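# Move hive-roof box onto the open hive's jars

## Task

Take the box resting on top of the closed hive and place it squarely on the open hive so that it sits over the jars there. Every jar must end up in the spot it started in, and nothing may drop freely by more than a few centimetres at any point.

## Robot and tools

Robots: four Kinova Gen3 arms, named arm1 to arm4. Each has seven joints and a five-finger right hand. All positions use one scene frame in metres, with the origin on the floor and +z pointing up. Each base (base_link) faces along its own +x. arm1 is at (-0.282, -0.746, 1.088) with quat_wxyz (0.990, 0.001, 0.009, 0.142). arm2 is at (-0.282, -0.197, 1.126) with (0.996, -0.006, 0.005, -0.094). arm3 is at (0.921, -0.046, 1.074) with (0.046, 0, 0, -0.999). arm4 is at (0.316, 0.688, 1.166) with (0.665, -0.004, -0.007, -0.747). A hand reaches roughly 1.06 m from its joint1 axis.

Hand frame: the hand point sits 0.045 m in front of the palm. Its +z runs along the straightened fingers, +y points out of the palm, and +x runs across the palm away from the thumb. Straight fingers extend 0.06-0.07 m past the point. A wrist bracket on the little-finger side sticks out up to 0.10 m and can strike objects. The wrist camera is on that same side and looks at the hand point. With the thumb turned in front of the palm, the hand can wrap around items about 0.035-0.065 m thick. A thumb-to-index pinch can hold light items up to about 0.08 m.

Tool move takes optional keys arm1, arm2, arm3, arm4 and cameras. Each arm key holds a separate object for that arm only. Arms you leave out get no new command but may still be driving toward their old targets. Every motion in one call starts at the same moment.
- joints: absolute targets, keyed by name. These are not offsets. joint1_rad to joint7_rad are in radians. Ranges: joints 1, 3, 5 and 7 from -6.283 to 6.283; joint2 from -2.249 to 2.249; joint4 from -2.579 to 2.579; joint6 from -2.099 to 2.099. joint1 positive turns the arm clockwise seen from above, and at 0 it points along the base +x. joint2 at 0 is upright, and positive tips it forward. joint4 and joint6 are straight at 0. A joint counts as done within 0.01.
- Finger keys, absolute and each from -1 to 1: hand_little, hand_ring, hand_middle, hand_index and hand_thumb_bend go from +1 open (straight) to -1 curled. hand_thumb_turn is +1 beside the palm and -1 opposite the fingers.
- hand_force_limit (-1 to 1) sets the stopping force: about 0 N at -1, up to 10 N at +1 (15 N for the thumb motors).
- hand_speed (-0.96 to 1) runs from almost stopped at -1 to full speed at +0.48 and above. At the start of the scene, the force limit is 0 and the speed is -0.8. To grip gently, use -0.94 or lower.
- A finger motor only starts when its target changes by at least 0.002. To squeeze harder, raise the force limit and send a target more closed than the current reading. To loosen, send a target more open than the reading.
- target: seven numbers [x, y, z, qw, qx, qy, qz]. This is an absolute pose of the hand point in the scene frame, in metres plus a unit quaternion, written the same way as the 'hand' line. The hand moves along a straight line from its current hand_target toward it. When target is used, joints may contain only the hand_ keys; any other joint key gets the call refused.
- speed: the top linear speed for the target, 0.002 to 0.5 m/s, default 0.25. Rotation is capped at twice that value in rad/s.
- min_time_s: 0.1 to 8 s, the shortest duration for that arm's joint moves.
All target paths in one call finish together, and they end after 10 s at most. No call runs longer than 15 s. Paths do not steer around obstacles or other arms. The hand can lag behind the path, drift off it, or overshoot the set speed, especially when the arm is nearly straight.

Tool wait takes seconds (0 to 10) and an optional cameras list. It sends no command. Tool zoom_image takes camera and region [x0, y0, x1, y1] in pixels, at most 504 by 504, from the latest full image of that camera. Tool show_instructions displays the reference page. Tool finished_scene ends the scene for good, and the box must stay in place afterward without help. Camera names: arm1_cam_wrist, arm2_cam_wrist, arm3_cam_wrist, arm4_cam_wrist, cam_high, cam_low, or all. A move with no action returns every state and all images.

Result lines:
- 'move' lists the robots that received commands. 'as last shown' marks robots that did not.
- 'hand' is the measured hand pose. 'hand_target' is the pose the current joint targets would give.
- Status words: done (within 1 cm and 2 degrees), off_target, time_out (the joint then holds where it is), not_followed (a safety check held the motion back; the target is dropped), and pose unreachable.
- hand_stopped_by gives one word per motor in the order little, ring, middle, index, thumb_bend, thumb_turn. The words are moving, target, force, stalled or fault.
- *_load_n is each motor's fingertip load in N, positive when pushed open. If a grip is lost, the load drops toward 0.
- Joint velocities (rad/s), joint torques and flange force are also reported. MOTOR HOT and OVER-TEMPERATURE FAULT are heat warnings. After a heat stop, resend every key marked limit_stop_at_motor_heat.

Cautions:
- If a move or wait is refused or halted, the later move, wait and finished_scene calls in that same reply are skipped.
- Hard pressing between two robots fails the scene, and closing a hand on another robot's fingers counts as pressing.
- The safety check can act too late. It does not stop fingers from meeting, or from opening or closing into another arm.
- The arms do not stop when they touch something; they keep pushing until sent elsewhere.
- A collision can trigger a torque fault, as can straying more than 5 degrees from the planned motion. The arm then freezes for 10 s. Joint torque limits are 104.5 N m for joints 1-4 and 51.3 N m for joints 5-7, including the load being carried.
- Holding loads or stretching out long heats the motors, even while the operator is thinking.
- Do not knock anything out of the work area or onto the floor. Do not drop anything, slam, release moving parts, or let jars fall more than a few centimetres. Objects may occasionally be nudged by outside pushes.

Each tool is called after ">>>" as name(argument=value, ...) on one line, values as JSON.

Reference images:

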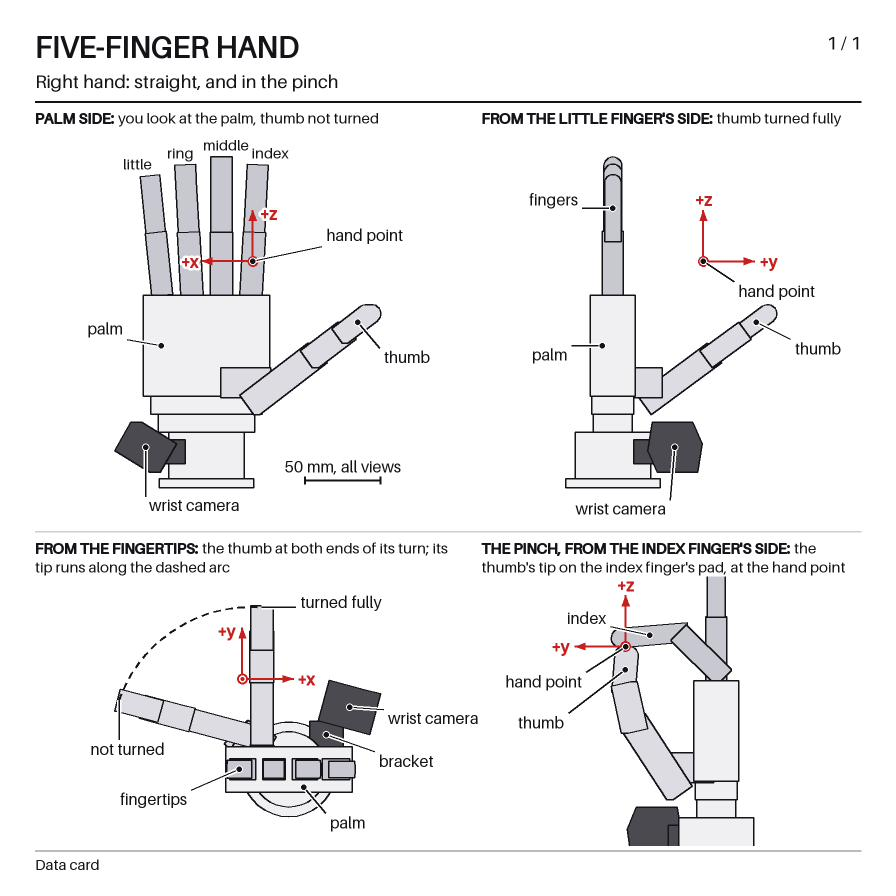

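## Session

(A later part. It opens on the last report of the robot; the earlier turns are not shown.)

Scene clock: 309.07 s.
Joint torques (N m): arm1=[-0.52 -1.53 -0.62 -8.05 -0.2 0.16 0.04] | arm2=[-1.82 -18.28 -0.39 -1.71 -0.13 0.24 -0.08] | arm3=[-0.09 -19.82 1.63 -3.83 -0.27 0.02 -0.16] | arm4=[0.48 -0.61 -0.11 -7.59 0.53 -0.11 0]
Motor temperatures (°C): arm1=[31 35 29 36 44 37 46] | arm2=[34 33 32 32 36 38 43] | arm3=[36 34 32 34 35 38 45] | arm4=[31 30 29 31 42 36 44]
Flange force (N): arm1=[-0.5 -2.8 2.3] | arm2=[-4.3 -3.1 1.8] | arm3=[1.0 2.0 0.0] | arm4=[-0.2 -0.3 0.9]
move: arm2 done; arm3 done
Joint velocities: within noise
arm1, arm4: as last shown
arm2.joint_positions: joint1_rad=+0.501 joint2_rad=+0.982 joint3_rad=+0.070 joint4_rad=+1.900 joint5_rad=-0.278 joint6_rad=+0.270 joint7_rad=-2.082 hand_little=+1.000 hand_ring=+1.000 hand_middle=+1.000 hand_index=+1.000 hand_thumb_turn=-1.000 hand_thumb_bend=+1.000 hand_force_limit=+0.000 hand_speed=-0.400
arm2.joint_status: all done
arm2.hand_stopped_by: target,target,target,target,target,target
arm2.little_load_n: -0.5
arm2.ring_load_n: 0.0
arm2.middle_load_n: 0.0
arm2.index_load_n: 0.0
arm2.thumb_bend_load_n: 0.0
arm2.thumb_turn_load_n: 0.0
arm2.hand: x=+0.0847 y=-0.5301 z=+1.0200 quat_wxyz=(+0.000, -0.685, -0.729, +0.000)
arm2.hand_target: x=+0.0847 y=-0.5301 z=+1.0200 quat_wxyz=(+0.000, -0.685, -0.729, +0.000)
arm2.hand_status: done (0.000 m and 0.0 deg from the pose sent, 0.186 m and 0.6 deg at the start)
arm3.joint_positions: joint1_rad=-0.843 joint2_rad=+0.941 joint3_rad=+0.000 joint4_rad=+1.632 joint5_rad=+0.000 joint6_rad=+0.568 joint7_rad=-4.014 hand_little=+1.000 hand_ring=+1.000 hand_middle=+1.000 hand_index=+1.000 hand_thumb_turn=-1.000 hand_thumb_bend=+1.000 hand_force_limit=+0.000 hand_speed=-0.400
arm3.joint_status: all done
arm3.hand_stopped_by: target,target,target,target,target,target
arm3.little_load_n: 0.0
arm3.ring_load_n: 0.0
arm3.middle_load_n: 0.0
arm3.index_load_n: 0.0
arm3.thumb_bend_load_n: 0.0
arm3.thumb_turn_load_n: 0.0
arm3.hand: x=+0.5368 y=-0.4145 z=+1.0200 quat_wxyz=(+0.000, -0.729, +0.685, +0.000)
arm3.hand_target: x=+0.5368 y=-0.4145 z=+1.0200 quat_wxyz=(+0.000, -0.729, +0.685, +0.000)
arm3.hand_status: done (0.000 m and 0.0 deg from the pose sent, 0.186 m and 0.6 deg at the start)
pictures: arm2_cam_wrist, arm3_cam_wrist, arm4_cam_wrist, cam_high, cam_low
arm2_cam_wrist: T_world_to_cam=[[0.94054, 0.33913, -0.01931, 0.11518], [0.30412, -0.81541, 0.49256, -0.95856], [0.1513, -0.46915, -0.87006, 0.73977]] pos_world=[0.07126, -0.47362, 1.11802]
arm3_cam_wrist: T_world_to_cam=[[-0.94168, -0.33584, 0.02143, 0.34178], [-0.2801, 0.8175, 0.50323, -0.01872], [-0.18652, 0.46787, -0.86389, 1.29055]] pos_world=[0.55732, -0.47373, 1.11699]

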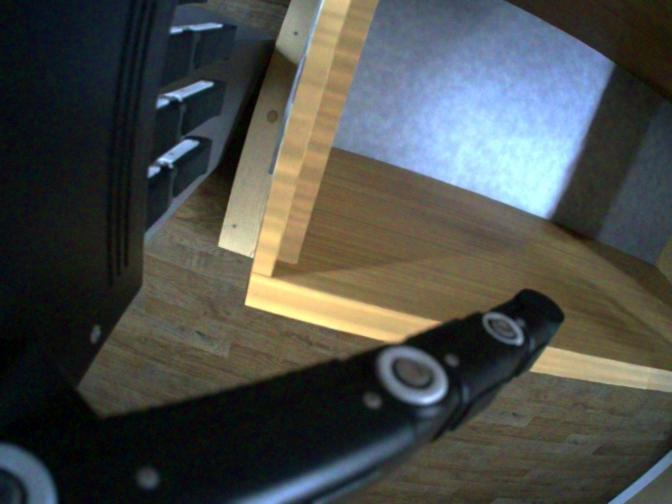

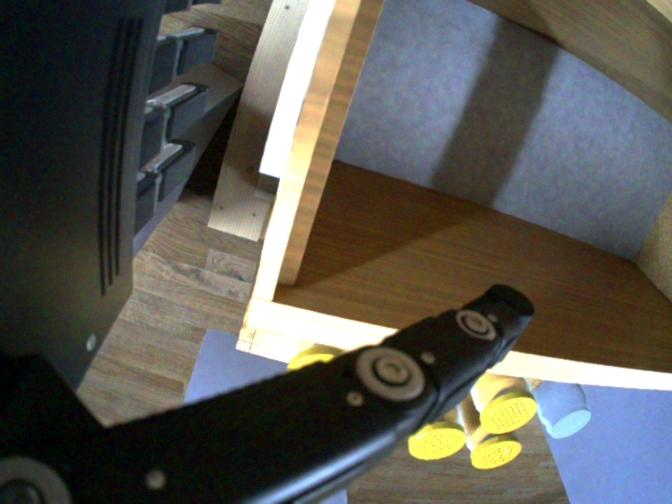

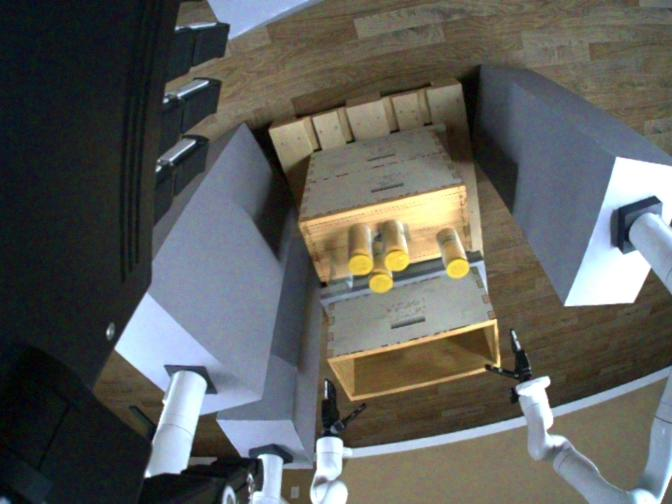

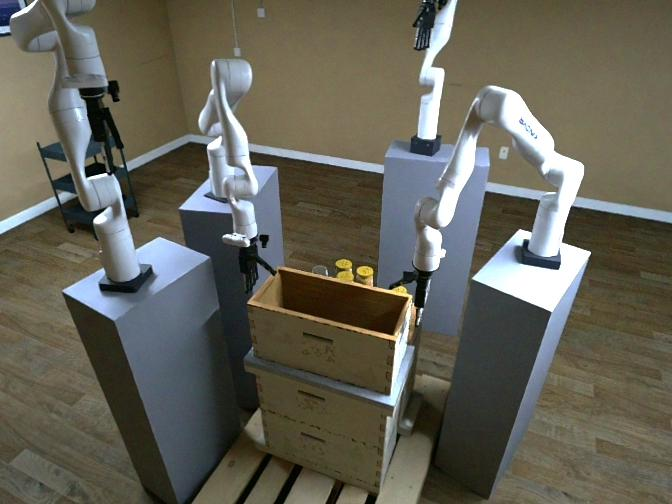

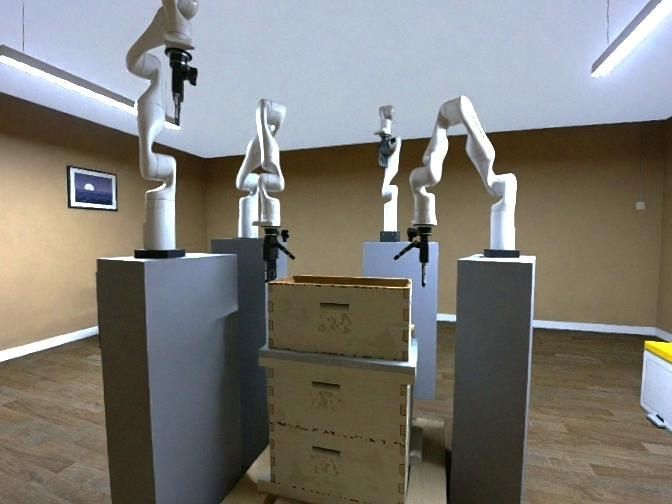

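>>> move(arm2={"target":[0.0813,-0.5303,0.912,0,0.6845,0.7290,0],"speed":0.08}, arm3={"target":[0.5338,-0.4173,0.918,0,-0.7260,0.6877,0],"speed":0.08}, cameras=["arm2_cam_wrist","arm3_cam_wrist","cam_high","cam_low"])

>>> zoom_image(camera="arm2_cam_wrist", region=[100, 0, 500, 400])

>>> zoom_image(camera="arm3_cam_wrist", region=[100, 0, 500, 400])

>>> zoom_image(camera="cam_high", region=[220, 210, 460, 410])

>>> zoom_image(camera="cam_low", region=[220, 200, 460, 400])

Scene clock: 357.00 s.
Joint torques (N m): arm1=[-0.57 -1.48 -0.61 -8.05 -0.12 0.2 0.04] | arm2=[-1.82 -19.17 -0.61 -0.4 -0.12 0.23 -0.07] | arm3=[-0.09 -20.88 1.77 -2.78 -0.27 0.04 -0.18] | arm4=[0.44 -0.63 -0.1 -7.58 0.51 -0.14 -0.01]
Motor temperatures (°C): arm1=[31 35 29 36 44 37 46] | arm2=[34 33 31 32 36 37 43] | arm3=[36 35 32 34 35 38 45] | arm4=[31 30 29 31 42 36 44]
Flange force (N): arm1=[-0.4 -2.8 2.5] | arm2=[-3.9 -3.4 1.8] | arm3=[0.9 2.0 0.5] | arm4=[-0.3 -0.2 0.7]
move: arm2 done; arm3 done
Joint velocities: within noise
arm1, arm4: as last shown
arm1.middle_load_n: -0.5
arm2.joint_positions: joint1_rad=+0.541 joint2_rad=+1.242 joint3_rad=+0.014 joint4_rad=+1.802 joint5_rad=-0.284 joint6_rad=+0.101 joint7_rad=-2.062 hand_little=+1.000 hand_ring=+1.000 hand_middle=+1.000 hand_index=+1.000 hand_thumb_turn=-1.000 hand_thumb_bend=+1.000 hand_force_limit=+0.000 hand_speed=-0.400
arm2.joint_status: not commanded
arm2.hand_stopped_by: target,target,target,target,target,target
arm2.little_load_n: 0.0
arm2.ring_load_n: 0.0
arm2.middle_load_n: 0.0
arm2.index_load_n: 0.0
arm2.thumb_bend_load_n: 0.0
arm2.thumb_turn_load_n: 0.0
arm2.hand: x=+0.0813 y=-0.5303 z=+0.9120 quat_wxyz=(+0.000, -0.685, -0.729, +0.000)
arm2.hand_target: x=+0.0813 y=-0.5303 z=+0.9120 quat_wxyz=(+0.000, -0.685, -0.729, +0.000)
arm2.hand_status: done (0.000 m and 0.0 deg from the pose sent, 0.108 m and 0.0 deg at the start)
arm3.joint_positions: joint1_rad=-0.842 joint2_rad=+1.160 joint3_rad=+0.001 joint4_rad=+1.562 joint5_rad=-0.001 joint6_rad=+0.420 joint7_rad=-4.021 hand_little=+1.000 hand_ring=+1.000 hand_middle=+1.000 hand_index=+1.000 hand_thumb_turn=-1.000 hand_thumb_bend=+1.000 hand_force_limit=+0.000 hand_speed=-0.400
arm3.joint_status: not commanded
arm3.hand_stopped_by: target,target,target,target,target,target
arm3.little_load_n: 0.0
arm3.ring_load_n: 0.0
arm3.middle_load_n: 0.0
arm3.index_load_n: 0.0
arm3.thumb_bend_load_n: 0.0
arm3.thumb_turn_load_n: 0.0
arm3.hand: x=+0.5338 y=-0.4173 z=+0.9180 quat_wxyz=(+0.000, -0.726, +0.688, +0.000)
arm3.hand_target: x=+0.5338 y=-0.4173 z=+0.9180 quat_wxyz=(+0.000, -0.726, +0.688, +0.000)
arm3.hand_status: done (0.000 m and 0.0 deg from the pose sent, 0.102 m and 0.5 deg at the start)
arm2_cam_wrist: T_world_to_cam=[[0.94057, 0.33905, -0.01926, 0.11627], [0.30403, -0.81544, 0.49257, -0.9045], [0.1513, -0.46915, -0.87006, 0.64622]] pos_world=[0.06786, -0.47382, 1.01002]
arm3_cam_wrist: T_world_to_cam=[[-0.94456, -0.32764, 0.0214, 0.34519], [-0.273, 0.81991, 0.50321, 0.03133], [-0.18242, 0.46947, -0.8639, 1.2017]] pos_world=[0.55382, -0.47675, 1.01499]

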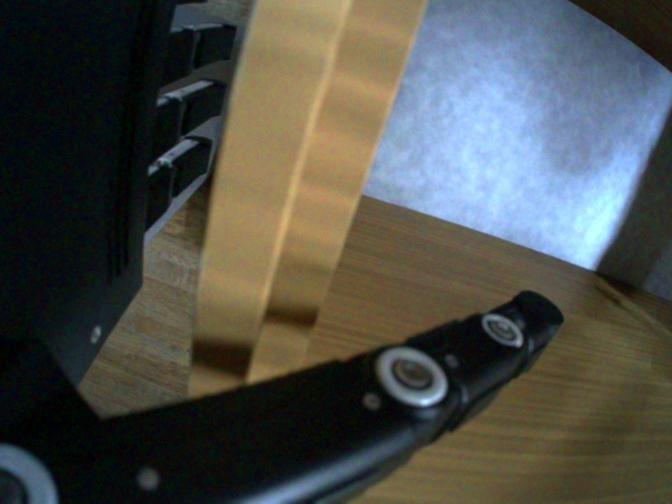

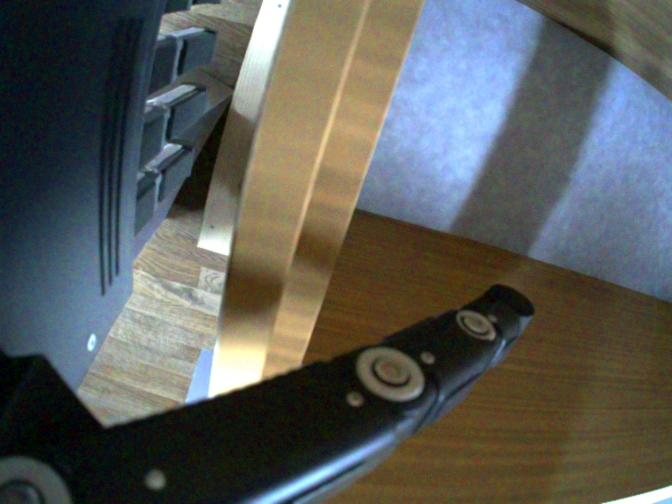

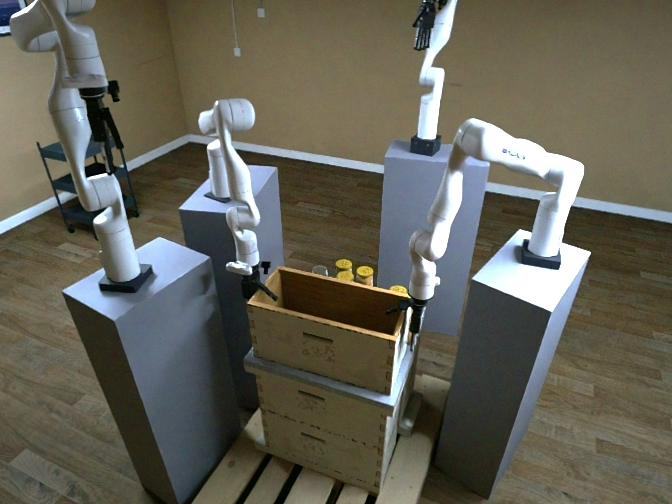

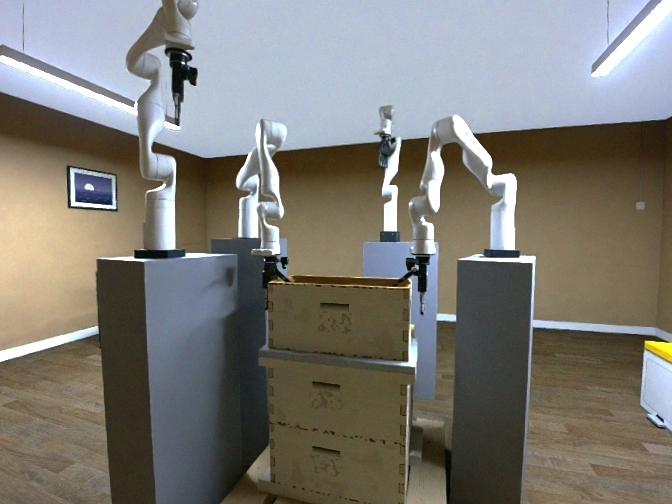

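Scaled by 1.260 from the camera's image (finer frame: 960x720).

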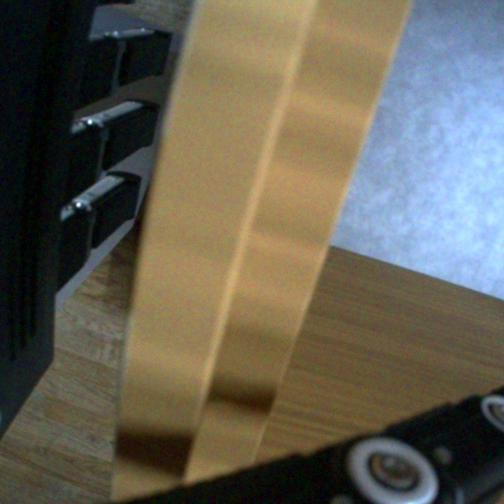

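Scaled by 1.260 from the camera's image (finer frame: 960x720).

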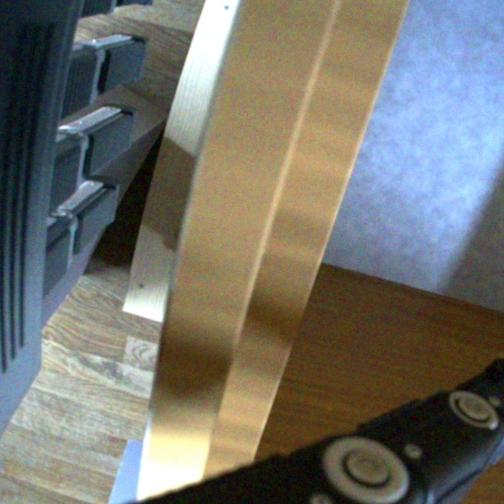

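Scaled by 2.100 from the camera's image (finer frame: 960x720).

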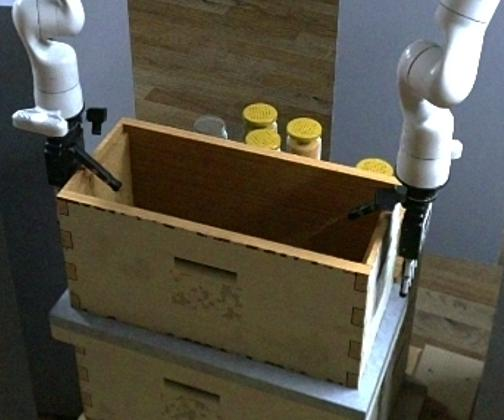

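Scaled by 2.100 from the camera's image (finer frame: 960x720).

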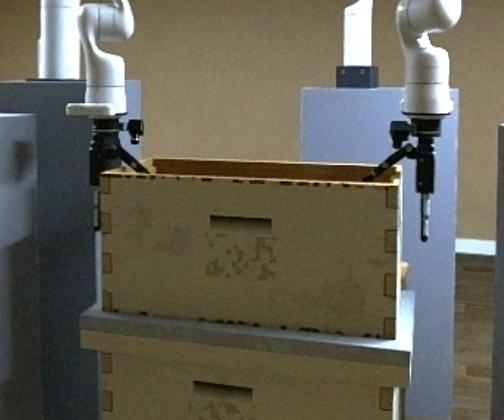

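>>> move(arm2={"target":[0.0993,-0.5292,0.912,0,0.6845,0.7290,0],"speed":0.03}, arm3={"target":[0.5158,-0.4183,0.918,0,-0.7260,0.6877,0],"speed":0.03}, cameras=["arm2_cam_wrist","arm3_cam_wrist","cam_high","cam_low"])

>>> zoom_image(camera="arm2_cam_wrist", region=[100, 0, 400, 300])

>>> zoom_image(camera="arm3_cam_wrist", region=[100, 0, 400, 300])

>>> zoom_image(camera="cam_low", region=[240, 240, 440, 400])

Scene clock: 382.90 s.
Joint torques (N m): arm1=[-0.58 -1.5 -0.59 -8.02 -0.14 0.19 0.03] | arm2=[-1.87 -19.47 -0.53 -0.72 -0.14 0.24 -0.08] | arm3=[-0.08 -21.18 1.67 -3.05 -0.28 0.01 -0.17] | arm4=[0.44 -0.63 -0.13 -7.58 0.51 -0.14 -0.01]
Motor temperatures (°C): arm1=[30 35 29 36 44 37 46] | arm2=[34 34 31 32 36 37 43] | arm3=[36 35 32 34 35 38 45] | arm4=[31 30 29 31 42 36 44]
Flange force (N): arm1=[-0.4 -2.7 2.3] | arm2=[-4.0 -3.4 1.8] | arm3=[0.9 2.0 0.3] | arm4=[-0.3 -0.3 0.7]
move: arm2 done; arm3 done
Joint velocities: within noise
arm1, arm4: as last shown
arm1.middle_load_n: 0.0
arm2.joint_positions: joint1_rad=+0.503 joint2_rad=+1.245 joint3_rad=+0.027 joint4_rad=+1.762 joint5_rad=-0.298 joint6_rad=+0.139 joint7_rad=-2.083 hand_little=+1.000 hand_ring=+1.000 hand_middle=+1.000 hand_index=+1.000 hand_thumb_turn=-1.000 hand_thumb_bend=+1.000 hand_force_limit=+0.000 hand_speed=-0.400
arm2.joint_status: not commanded
arm2.hand_stopped_by: target,target,target,target,target,target
arm2.little_load_n: 0.0
arm2.ring_load_n: 0.0
arm2.middle_load_n: 0.0
arm2.index_load_n: 0.0
arm2.thumb_bend_load_n: 0.0
arm2.thumb_turn_load_n: 0.0
arm2.hand: x=+0.0993 y=-0.5292 z=+0.9120 quat_wxyz=(+0.000, -0.685, -0.729, +0.000)
arm2.hand_target: x=+0.0993 y=-0.5292 z=+0.9120 quat_wxyz=(+0.000, -0.685, -0.729, +0.000)
arm2.hand_status: done (0.000 m and 0.0 deg from the pose sent, 0.018 m and 0.0 deg at the start)
arm3.joint_positions: joint1_rad=-0.814 joint2_rad=+1.173 joint3_rad=-0.002 joint4_rad=+1.513 joint5_rad=+0.005 joint6_rad=+0.456 joint7_rad=-3.999 hand_little=+1.000 hand_ring=+1.000 hand_middle=+1.000 hand_index=+1.000 hand_thumb_turn=-1.000 hand_thumb_bend=+1.000 hand_force_limit=+0.000 hand_speed=-0.400
arm3.joint_status: not commanded
arm3.hand_stopped_by: target,target,target,target,target,target
arm3.little_load_n: 0.0
arm3.ring_load_n: 0.0
arm3.middle_load_n: 0.0
arm3.index_load_n: 0.0
arm3.thumb_bend_load_n: 0.0
arm3.thumb_turn_load_n: 0.0
arm3.hand: x=+0.5158 y=-0.4183 z=+0.9180 quat_wxyz=(+0.000, -0.726, +0.688, +0.000)
arm3.hand_target: x=+0.5158 y=-0.4183 z=+0.9180 quat_wxyz=(+0.000, -0.726, +0.688, +0.000)
arm3.hand_status: done (0.000 m and 0.0 deg from the pose sent, 0.018 m and 0.0 deg at the start)
arm4.ring_load_n: -0.5
arm4.thumb_bend_load_n: -0.5
arm2_cam_wrist: T_world_to_cam=[[0.94054, 0.33913, -0.01931, 0.09905], [0.30412, -0.81541, 0.49256, -0.90907], [0.1513, -0.46915, -0.87006, 0.64401]] pos_world=[0.08586, -0.47272, 1.01002]
arm3_cam_wrist: T_world_to_cam=[[-0.94457, -0.32761, 0.02142, 0.32786], [-0.27297, 0.81992, 0.50321, 0.02723], [-0.18242, 0.46947, -0.8639, 1.19889]] pos_world=[0.53582, -0.47775, 1.01499]

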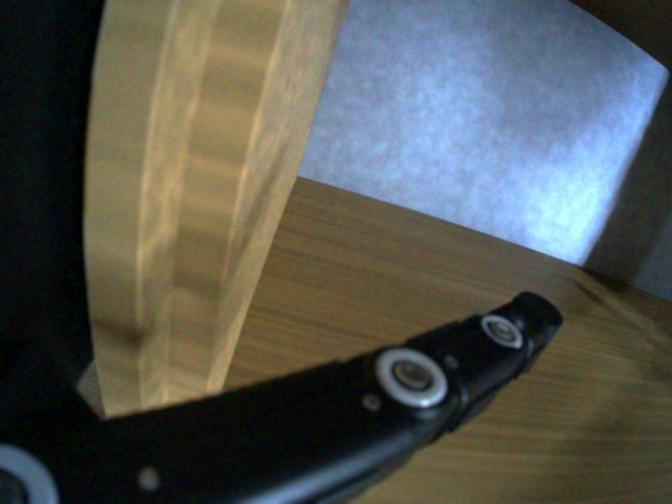

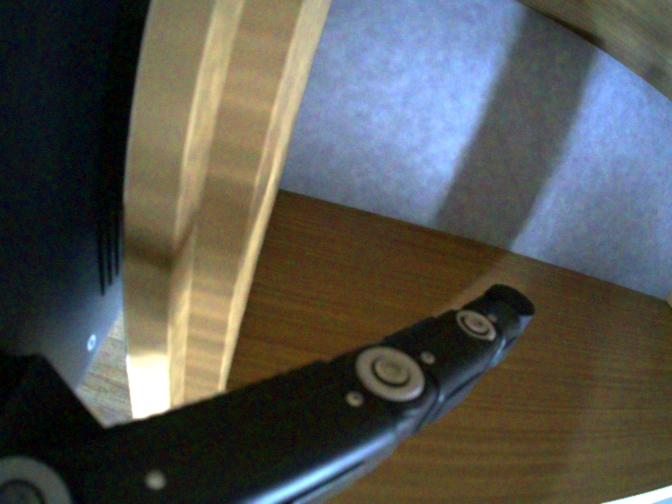

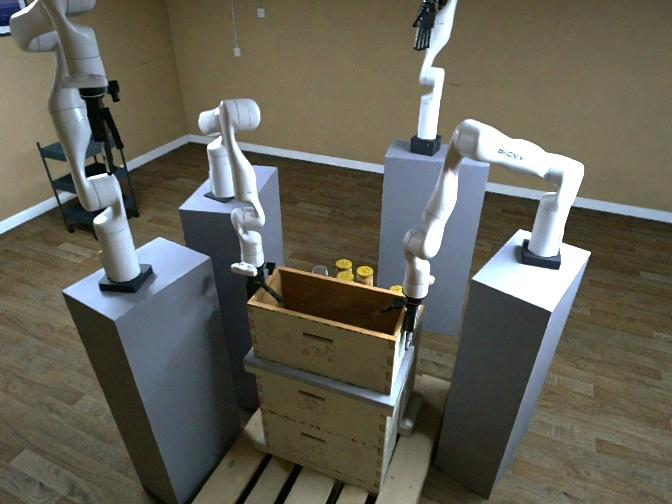

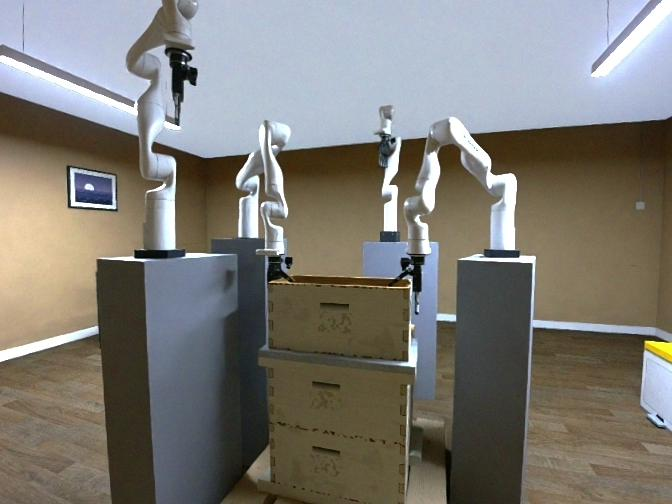

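Scaled by 1.680 from the camera's image (finer frame: 960x720).

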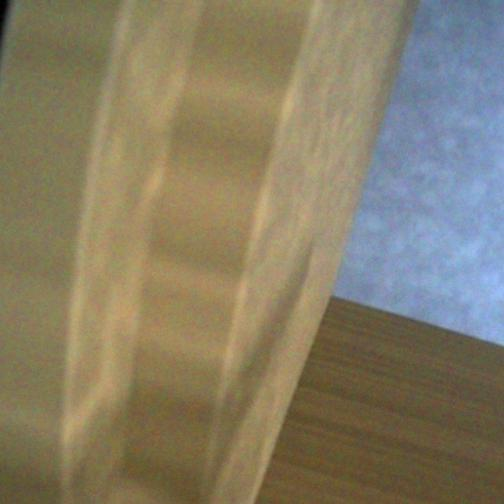

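Scaled by 1.680 from the camera's image (finer frame: 960x720).

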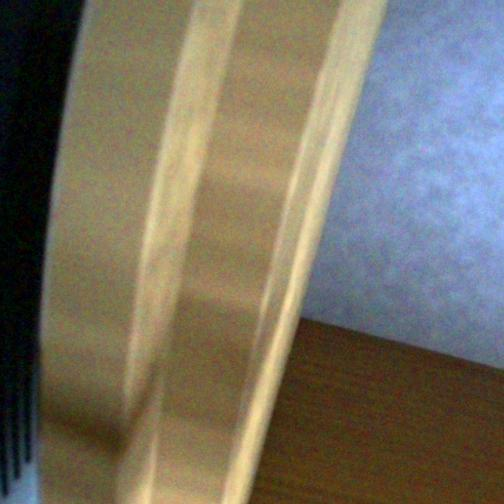

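Scaled by 2.520 from the camera's image (finer frame: 960x720).

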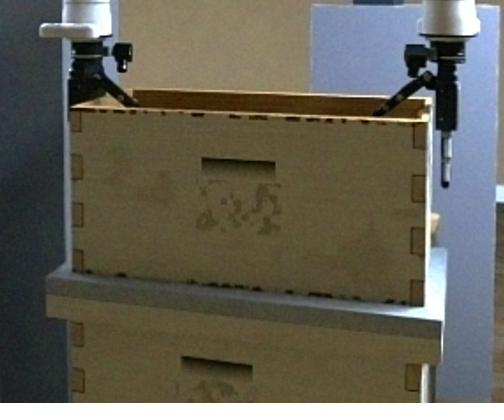

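>>> move(arm2={"joints":{"hand_thumb_bend":0.1,"hand_speed":-0.7}}, arm3={"joints":{"hand_thumb_bend":0.1,"hand_speed":-0.7}}, cameras=["arm2_cam_wrist","arm3_cam_wrist"])

Scene clock: 392.63 s.
Joint torques (N m): arm1=[-0.52 -1.59 -0.55 -8.12 -0.16 0.16 0] | arm2=[-1.87 -19.49 -0.52 -0.75 -0.15 0.22 -0.05] | arm3=[-0.09 -21.13 1.73 -2.98 -0.23 0.03 -0.16] | arm4=[0.38 -0.6 -0.15 -7.58 0.5 -0.15 -0.05]
Motor temperatures (°C): arm1=[30 35 29 36 44 37 46] | arm2=[34 34 31 32 36 37 43] | arm3=[36 35 32 34 35 38 45] | arm4=[31 30 29 31 42 36 44]
Flange force (N): arm1=[-0.5 -2.7 2.6] | arm2=[-4.0 -3.4 1.8] | arm3=[1.1 2.1 0.3] | arm4=[-0.3 -0.5 0.7]
move: arm2 done; arm3 done
Joint velocities: within noise
arm1, arm4: as last shown
arm2.joint_positions: joint1_rad=+0.503 joint2_rad=+1.245 joint3_rad=+0.027 joint4_rad=+1.762 joint5_rad=-0.298 joint6_rad=+0.139 joint7_rad=-2.083 hand_little=+1.000 hand_ring=+1.000 hand_middle=+1.000 hand_index=+1.000 hand_thumb_turn=-1.000 hand_thumb_bend=+0.100 hand_force_limit=+0.000 hand_speed=-0.700
arm2.joint_status: all done
arm2.hand_stopped_by: target,target,target,target,target,target
arm2.little_load_n: 0.0
arm2.ring_load_n: 0.0
arm2.middle_load_n: 0.0
arm2.index_load_n: 0.0
arm2.thumb_bend_load_n: 0.0
arm2.thumb_turn_load_n: 0.0
arm2.hand: x=+0.0993 y=-0.5292 z=+0.9120 quat_wxyz=(+0.000, -0.684, -0.729, +0.000)
arm2.hand_target: x=+0.0993 y=-0.5292 z=+0.9120 quat_wxyz=(+0.000, -0.684, -0.729, +0.000)
arm2.hand_status: not commanded
arm3.joint_positions: joint1_rad=-0.814 joint2_rad=+1.173 joint3_rad=-0.002 joint4_rad=+1.513 joint5_rad=+0.005 joint6_rad=+0.456 joint7_rad=-3.999 hand_little=+1.000 hand_ring=+1.000 hand_middle=+1.000 hand_index=+1.000 hand_thumb_turn=-1.000 hand_thumb_bend=+0.100 hand_force_limit=+0.000 hand_speed=-0.700
arm3.joint_status: all done
arm3.hand_stopped_by: target,target,target,target,target,target
arm3.little_load_n: 0.0
arm3.ring_load_n: 0.0
arm3.middle_load_n: 0.0
arm3.index_load_n: 0.0
arm3.thumb_bend_load_n: 0.0
arm3.thumb_turn_load_n: 0.0
arm3.hand: x=+0.5158 y=-0.4183 z=+0.9180 quat_wxyz=(+0.000, -0.726, +0.688, +0.000)
arm3.hand_target: x=+0.5158 y=-0.4183 z=+0.9180 quat_wxyz=(+0.000, -0.726, +0.688, +0.000)
arm3.hand_status: not commanded
arm4.ring_load_n: 0.0
arm4.thumb_bend_load_n: 0.0
arm2_cam_wrist: T_world_to_cam=[[0.94053, 0.33917, -0.01922, 0.09899], [0.30412, -0.81539, 0.49259, -0.90909], [0.1514, -0.46914, -0.87005, 0.64399]] pos_world=[0.08586, -0.47272, 1.01002]
arm3_cam_wrist: T_world_to_cam=[[-0.94456, -0.32764, 0.0214, 0.32786], [-0.273, 0.81991, 0.50321, 0.02724], [-0.18242, 0.46947, -0.8639, 1.19889]] pos_world=[0.53582, -0.47775, 1.01499]

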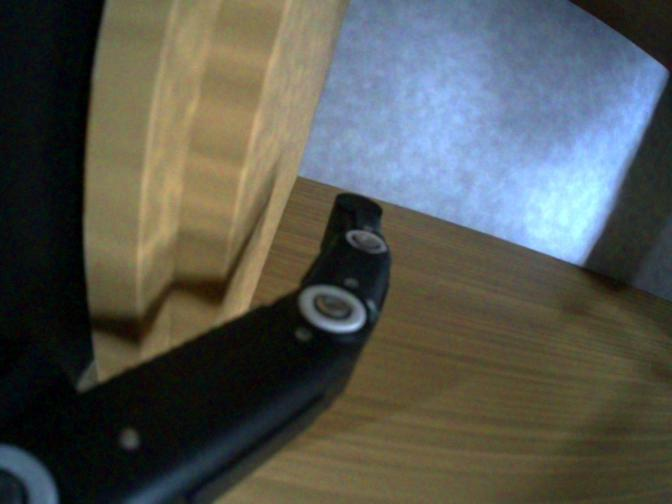

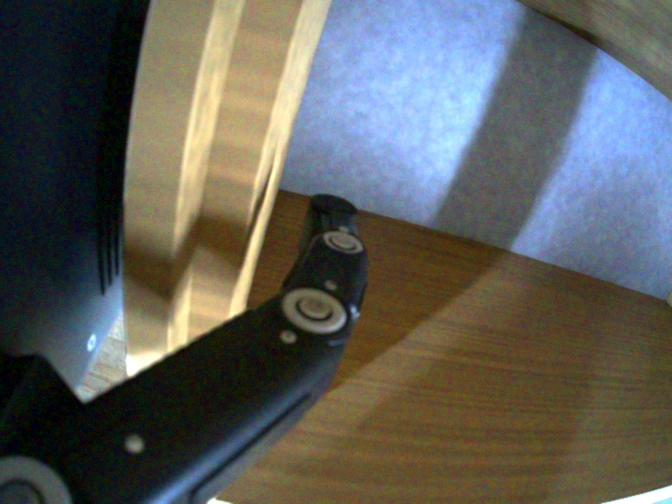

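>>> move(arm2={"joints":{"hand_thumb_bend":-0.15,"hand_speed":-0.85,"hand_force_limit":-0.7}}, arm3={"joints":{"hand_thumb_bend":-0.15,"hand_speed":-0.85,"hand_force_limit":-0.7}})

>>> move(arm2={"joints":{"hand_thumb_bend":-0.8,"hand_speed":-0.92,"hand_force_limit":-0.7}}, arm3={"joints":{"hand_thumb_bend":-0.8,"hand_speed":-0.92,"hand_force_limit":-0.7}}, cameras=["arm2_cam_wrist","arm3_cam_wrist","cam_high"])

Scene clock: 405.73 s.
Joint torques (N m): arm1=[-0.61 -1.51 -0.63 -7.99 -0.14 0.18 0.04] | arm2=[-1.88 -19.51 -0.41 -0.69 -0.13 0.26 -0.07] | arm3=[-0.12 -21.18 1.67 -3.02 -0.27 0.05 -0.15] | arm4=[0.42 -0.56 -0.14 -7.5 0.5 -0.11 0]
Motor temperatures (°C): arm1=[30 35 29 36 44 37 46] | arm2=[34 34 31 32 36 37 43] | arm3=[36 35 32 34 35 38 45] | arm4=[31 30 29 31 42 36 44]
Flange force (N): arm1=[-0.5 -2.8 2.2] | arm2=[-4.0 -3.4 2.0] | arm3=[0.9 2.0 0.3] | arm4=[-0.3 -0.4 0.5]
move: arm2 done; arm3 done
Joint velocities: within noise
arm1, arm4: as last shown
arm1.thumb_bend_load_n: -0.5
arm2.joint_positions: joint1_rad=+0.503 joint2_rad=+1.245 joint3_rad=+0.027 joint4_rad=+1.762 joint5_rad=-0.298 joint6_rad=+0.139 joint7_rad=-2.083 hand_little=+1.000 hand_ring=+1.000 hand_middle=+1.000 hand_index=+1.000 hand_thumb_turn=-1.000 hand_thumb_bend=-0.150 hand_force_limit=-0.700 hand_speed=-0.850
arm2.joint_status: all done
arm2.hand_stopped_by: target,target,target,target,target,target
arm2.little_load_n: 0.0
arm2.ring_load_n: 0.0
arm2.middle_load_n: 0.0
arm2.index_load_n: 0.0
arm2.thumb_bend_load_n: 0.0
arm2.thumb_turn_load_n: 0.0
arm2.hand: x=+0.0993 y=-0.5292 z=+0.9120 quat_wxyz=(+0.000, -0.684, -0.729, +0.000)
arm2.hand_target: x=+0.0993 y=-0.5292 z=+0.9120 quat_wxyz=(+0.000, -0.684, -0.729, +0.000)
arm2.hand_status: not commanded
arm3.joint_positions: joint1_rad=-0.814 joint2_rad=+1.173 joint3_rad=-0.002 joint4_rad=+1.513 joint5_rad=+0.005 joint6_rad=+0.456 joint7_rad=-3.999 hand_little=+1.000 hand_ring=+1.000 hand_middle=+1.000 hand_index=+1.000 hand_thumb_turn=-1.000 hand_thumb_bend=-0.150 hand_force_limit=-0.700 hand_speed=-0.850
arm3.joint_status: all done
arm3.hand_stopped_by: target,target,target,target,target,target
arm3.little_load_n: 0.0
arm3.ring_load_n: 0.0
arm3.middle_load_n: 0.0
arm3.index_load_n: 0.0
arm3.thumb_bend_load_n: 0.0
arm3.thumb_turn_load_n: 0.0
arm3.hand: x=+0.5158 y=-0.4183 z=+0.9180 quat_wxyz=(+0.000, -0.726, +0.688, +0.000)
arm3.hand_target: x=+0.5158 y=-0.4183 z=+0.9180 quat_wxyz=(+0.000, -0.726, +0.688, +0.000)
arm3.hand_status: not commanded
pictures: none

Scene clock: 408.57 s.
Joint torques (N m): arm1=[-0.59 -1.54 -0.54 -8.04 -0.14 0.16 0] | arm2=[-0.76 -19.36 0.95 -0.02 -0.06 0.36 -0.14] | arm3=[-0.46 -20.92 1.28 -2.2 -0.4 0.55 -0.19] | arm4=[0.39 -0.6 -0.13 -7.52 0.54 -0.12 0]
Motor temperatures (°C): arm1=[30 35 29 36 44 37 46] | arm2=[34 34 31 32 36 37 43] | arm3=[36 35 32 34 35 38 45] | arm4=[31 30 29 31 42 36 43]
Flange force (N): arm1=[-0.4 -2.7 2.3] | arm2=[-3.2 -0.9 2.9] | arm3=[1.5 3.7 1.2] | arm4=[-0.3 -0.3 0.5]
move: arm2 off_target; arm3 off_target
Joint velocities: within noise
arm1.joint_positions: joint1_rad=+0.755 joint2_rad=-0.334 joint3_rad=-0.105 joint4_rad=+1.570 joint5_rad=-0.038 joint6_rad=+1.931 joint7_rad=-2.043 hand_little=+1.000 hand_ring=+1.000 hand_middle=+1.000 hand_index=+1.000 hand_thumb_turn=+1.000 hand_thumb_bend=+1.000 hand_force_limit=+0.000 hand_speed=-0.800
arm1.joint_status: not commanded
arm1.hand_stopped_by: target,target,target,target,target,target
arm1.little_load_n: 0.0
arm1.ring_load_n: 0.0
arm1.middle_load_n: 0.0
arm1.index_load_n: 0.0
arm1.thumb_bend_load_n: 0.0
arm1.thumb_turn_load_n: 0.0
arm1.hand: x=-0.0720 y=-0.7882 z=+1.5467 quat_wxyz=(+0.022, -0.403, -0.915, +0.004)
arm1.hand_target: x=-0.0720 y=-0.7882 z=+1.5467 quat_wxyz=(+0.022, -0.403, -0.915, +0.004)
arm1.hand_status: not commanded
arm2.joint_positions: joint1_rad=+0.503 joint2_rad=+1.245 joint3_rad=+0.027 joint4_rad=+1.762 joint5_rad=-0.298 joint6_rad=+0.139 joint7_rad=-2.083 hand_little=+1.000 hand_ring=+1.000 hand_middle=+1.000 hand_index=+1.000 hand_thumb_turn=-1.000 hand_thumb_bend=-0.279 hand_force_limit=-0.700 hand_speed=-0.920
arm2.joint_status: hand_thumb_bend off_target (ended at -0.279, target -0.800); the others done
arm2.hand_stopped_by: target,target,target,target,force,target
arm2.little_load_n: 0.0
arm2.ring_load_n: 0.0
arm2.middle_load_n: 0.0
arm2.index_load_n: 0.0
arm2.thumb_bend_load_n: 2.5
arm2.thumb_turn_load_n: 0.0
arm2.hand: x=+0.0993 y=-0.5292 z=+0.9120 quat_wxyz=(+0.000, -0.684, -0.729, +0.000)
arm2.hand_target: x=+0.0993 y=-0.5292 z=+0.9120 quat_wxyz=(+0.000, -0.684, -0.729, +0.000)
arm2.hand_status: not commanded
arm3.joint_positions: joint1_rad=-0.814 joint2_rad=+1.173 joint3_rad=-0.002 joint4_rad=+1.513 joint5_rad=+0.005 joint6_rad=+0.456 joint7_rad=-3.999 hand_little=+1.000 hand_ring=+1.000 hand_middle=+1.000 hand_index=+1.000 hand_thumb_turn=-1.000 hand_thumb_bend=-0.210 hand_force_limit=-0.700 hand_speed=-0.920
arm3.joint_status: hand_thumb_bend off_target (ended at -0.210, target -0.800); the others done
arm3.hand_stopped_by: target,target,target,target,force,target
arm3.little_load_n: 0.0
arm3.ring_load_n: 0.0
arm3.middle_load_n: 0.0
arm3.index_load_n: 0.0
arm3.thumb_bend_load_n: 2.5
arm3.thumb_turn_load_n: 0.0
arm3.hand: x=+0.5158 y=-0.4183 z=+0.9180 quat_wxyz=(+0.000, -0.726, +0.688, +0.000)
arm3.hand_target: x=+0.5158 y=-0.4183 z=+0.9180 quat_wxyz=(+0.000, -0.726, +0.688, +0.000)
arm3.hand_status: not commanded
arm4.joint_positions: joint1_rad=+0.021 joint2_rad=-0.363 joint3_rad=-0.121 joint4_rad=+1.502 joint5_rad=+0.012 joint6_rad=+1.929 joint7_rad=-2.067 hand_little=+1.000 hand_ring=+1.000 hand_middle=+1.000 hand_index=+1.000 hand_thumb_turn=+1.000 hand_thumb_bend=+1.000 hand_force_limit=+0.000 hand_speed=-0.800
arm4.joint_status: not commanded
arm4.hand_stopped_by: target,target,target,target,target,target
arm4.little_load_n: 0.0
arm4.ring_load_n: 0.0
arm4.middle_load_n: 0.0
arm4.index_load_n: 0.5
arm4.thumb_bend_load_n: 0.0
arm4.thumb_turn_load_n: 0.0
arm4.hand: x=+0.3280 y=+0.4803 z=+1.6593 quat_wxyz=(-0.024, -0.865, -0.500, +0.044)
arm4.hand_target: x=+0.3280 y=+0.4803 z=+1.6593 quat_wxyz=(-0.024, -0.865, -0.500, +0.044)
arm4.hand_status: not commanded
arm2_cam_wrist: T_world_to_cam=[[0.94053, 0.33917, -0.01922, 0.09899], [0.30412, -0.81539, 0.49259, -0.90909], [0.1514, -0.46914, -0.87005, 0.64399]] pos_world=[0.08586, -0.47272, 1.01002]
arm3_cam_wrist: T_world_to_cam=[[-0.94456, -0.32764, 0.0214, 0.32786], [-0.273, 0.81991, 0.50321, 0.02724], [-0.18242, 0.46947, -0.8639, 1.19889]] pos_world=[0.53582, -0.47775, 1.01499]

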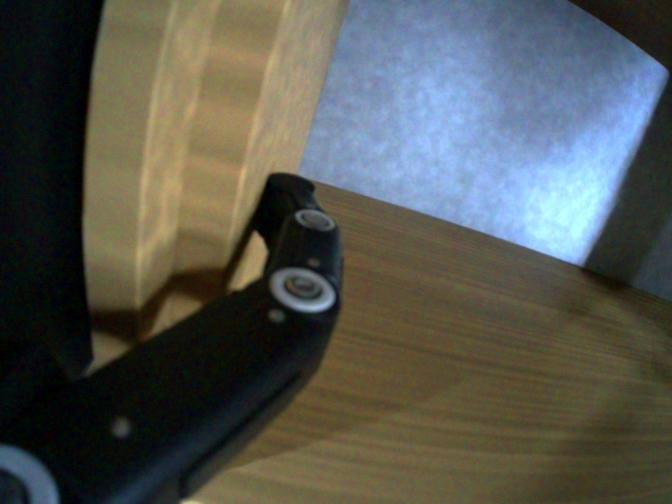

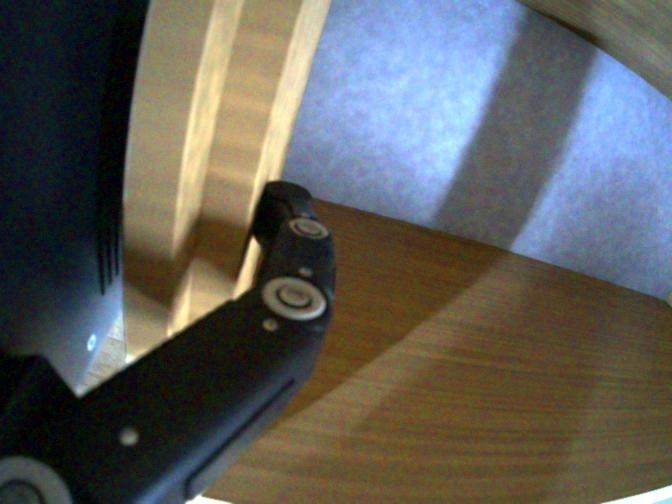

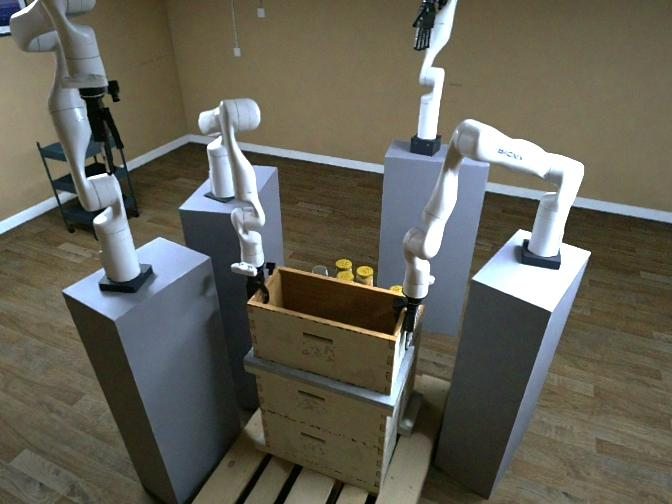

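>>> move(arm2={"joints":{"hand_index":0,"hand_middle":0,"hand_ring":0,"hand_little":0,"hand_speed":-0.9,"hand_force_limit":-0.6}}, arm3={"joints":{"hand_index":0,"hand_middle":0,"hand_ring":0,"hand_little":0,"hand_speed":-0.9,"hand_force_limit":-0.6}}, cameras=["cam_high","cam_low"])

>>> zoom_image(camera="cam_low", region=[240, 240, 440, 400])

>>> zoom_image(camera="cam_high", region=[340, 250, 460, 410])

Scene clock: 422.70 s.
Joint torques (N m): arm1=[-0.52 -1.47 -0.55 -8.03 -0.11 0.17 0.03] | arm2=[-2.72 -21.62 -2.05 -2.37 -0.45 -0.24 -0.19] | arm3=[1.87 -22.44 3.99 -3.97 0.18 -0.55 -0.32] | arm4=[0.4 -0.64 -0.15 -7.54 0.51 -0.12 -0.02]
Motor temperatures (°C): arm1=[30 35 29 36 44 37 46] | arm2=[34 34 31 32 36 37 43] | arm3=[36 35 31 34 35 38 45] | arm4=[31 30 29 31 42 36 43]
Flange force (N): arm1=[-0.2 -2.6 2.3] | arm2=[-3.8 -6.6 3.8] | arm3=[2.7 -1.1 1.4] | arm4=[-0.4 -0.4 0.6]
move: arm2 off_target; arm3 off_target
Joint velocities: within noise
arm1, arm4: as last shown
arm2.joint_positions: joint1_rad=+0.503 joint2_rad=+1.245 joint3_rad=+0.027 joint4_rad=+1.762 joint5_rad=-0.298 joint6_rad=+0.139 joint7_rad=-2.083 hand_little=+0.769 hand_ring=+0.806 hand_middle=+0.826 hand_index=+0.815 hand_thumb_turn=-1.000 hand_thumb_bend=-0.278 hand_force_limit=-0.600 hand_speed=-0.900
arm2.joint_status: hand_little off_target (ended at +0.769, target +0.000); hand_ring off_target (ended at +0.806, target +0.000); hand_middle off_target (ended at +0.826, target +0.000); hand_index off_target (ended at +0.815, target +0.000); the others done
arm2.hand_stopped_by: force,force,force,force,force,target
arm2.little_load_n: 4.0
arm2.ring_load_n: 3.0
arm2.middle_load_n: 3.0
arm2.index_load_n: 2.0
arm2.thumb_bend_load_n: 5.0
arm2.thumb_turn_load_n: 0.5
arm2.hand: x=+0.0993 y=-0.5292 z=+0.9120 quat_wxyz=(+0.000, -0.684, -0.729, +0.000)
arm2.hand_target: x=+0.0993 y=-0.5292 z=+0.9120 quat_wxyz=(+0.000, -0.684, -0.729, +0.000)
arm2.hand_status: not commanded
arm3.joint_positions: joint1_rad=-0.814 joint2_rad=+1.173 joint3_rad=-0.002 joint4_rad=+1.513 joint5_rad=+0.005 joint6_rad=+0.456 joint7_rad=-3.999 hand_little=+0.731 hand_ring=+0.769 hand_middle=+0.796 hand_index=+0.769 hand_thumb_turn=-1.000 hand_thumb_bend=-0.209 hand_force_limit=-0.600 hand_speed=-0.900
arm3.joint_status: hand_little off_target (ended at +0.731, target +0.000); hand_ring off_target (ended at +0.769, target +0.000); hand_middle off_target (ended at +0.796, target +0.000); hand_index off_target (ended at +0.769, target +0.000); the others done
arm3.hand_stopped_by: force,force,force,force,force,target
arm3.little_load_n: 3.0
arm3.ring_load_n: 3.5
arm3.middle_load_n: 0.0
arm3.index_load_n: 3.0
arm3.thumb_bend_load_n: 5.0
arm3.thumb_turn_load_n: 0.0
arm3.hand: x=+0.5158 y=-0.4183 z=+0.9180 quat_wxyz=(+0.000, -0.726, +0.688, +0.000)
arm3.hand_target: x=+0.5158 y=-0.4183 z=+0.9180 quat_wxyz=(+0.000, -0.726, +0.688, +0.000)
arm3.hand_status: not commanded
arm4.index_load_n: 0.0
arm4.thumb_bend_load_n: -0.5

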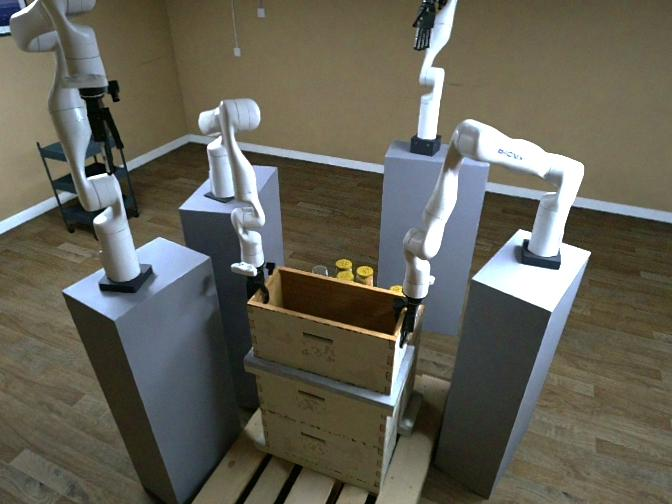

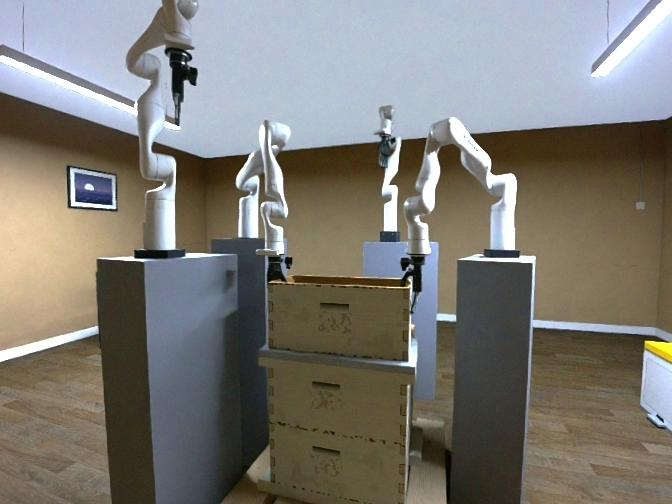

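Scaled by 2.520 from the camera's image (finer frame: 960x720).

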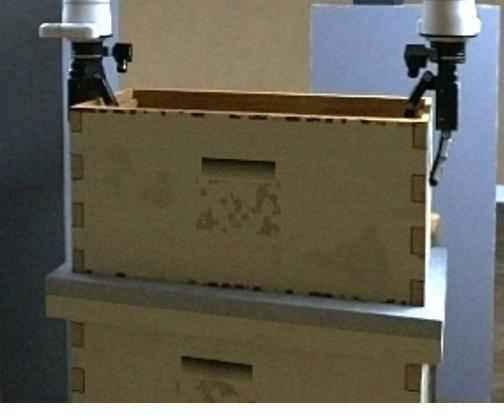

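Scaled by 3.150 from the camera's image (finer frame: 960x720).

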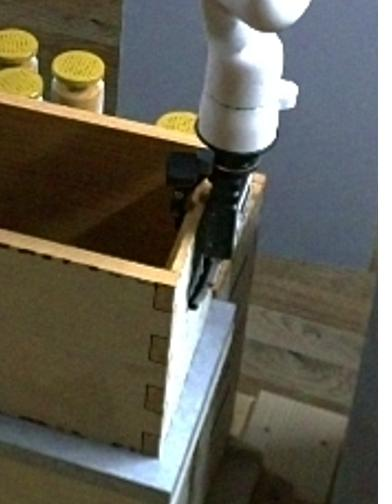

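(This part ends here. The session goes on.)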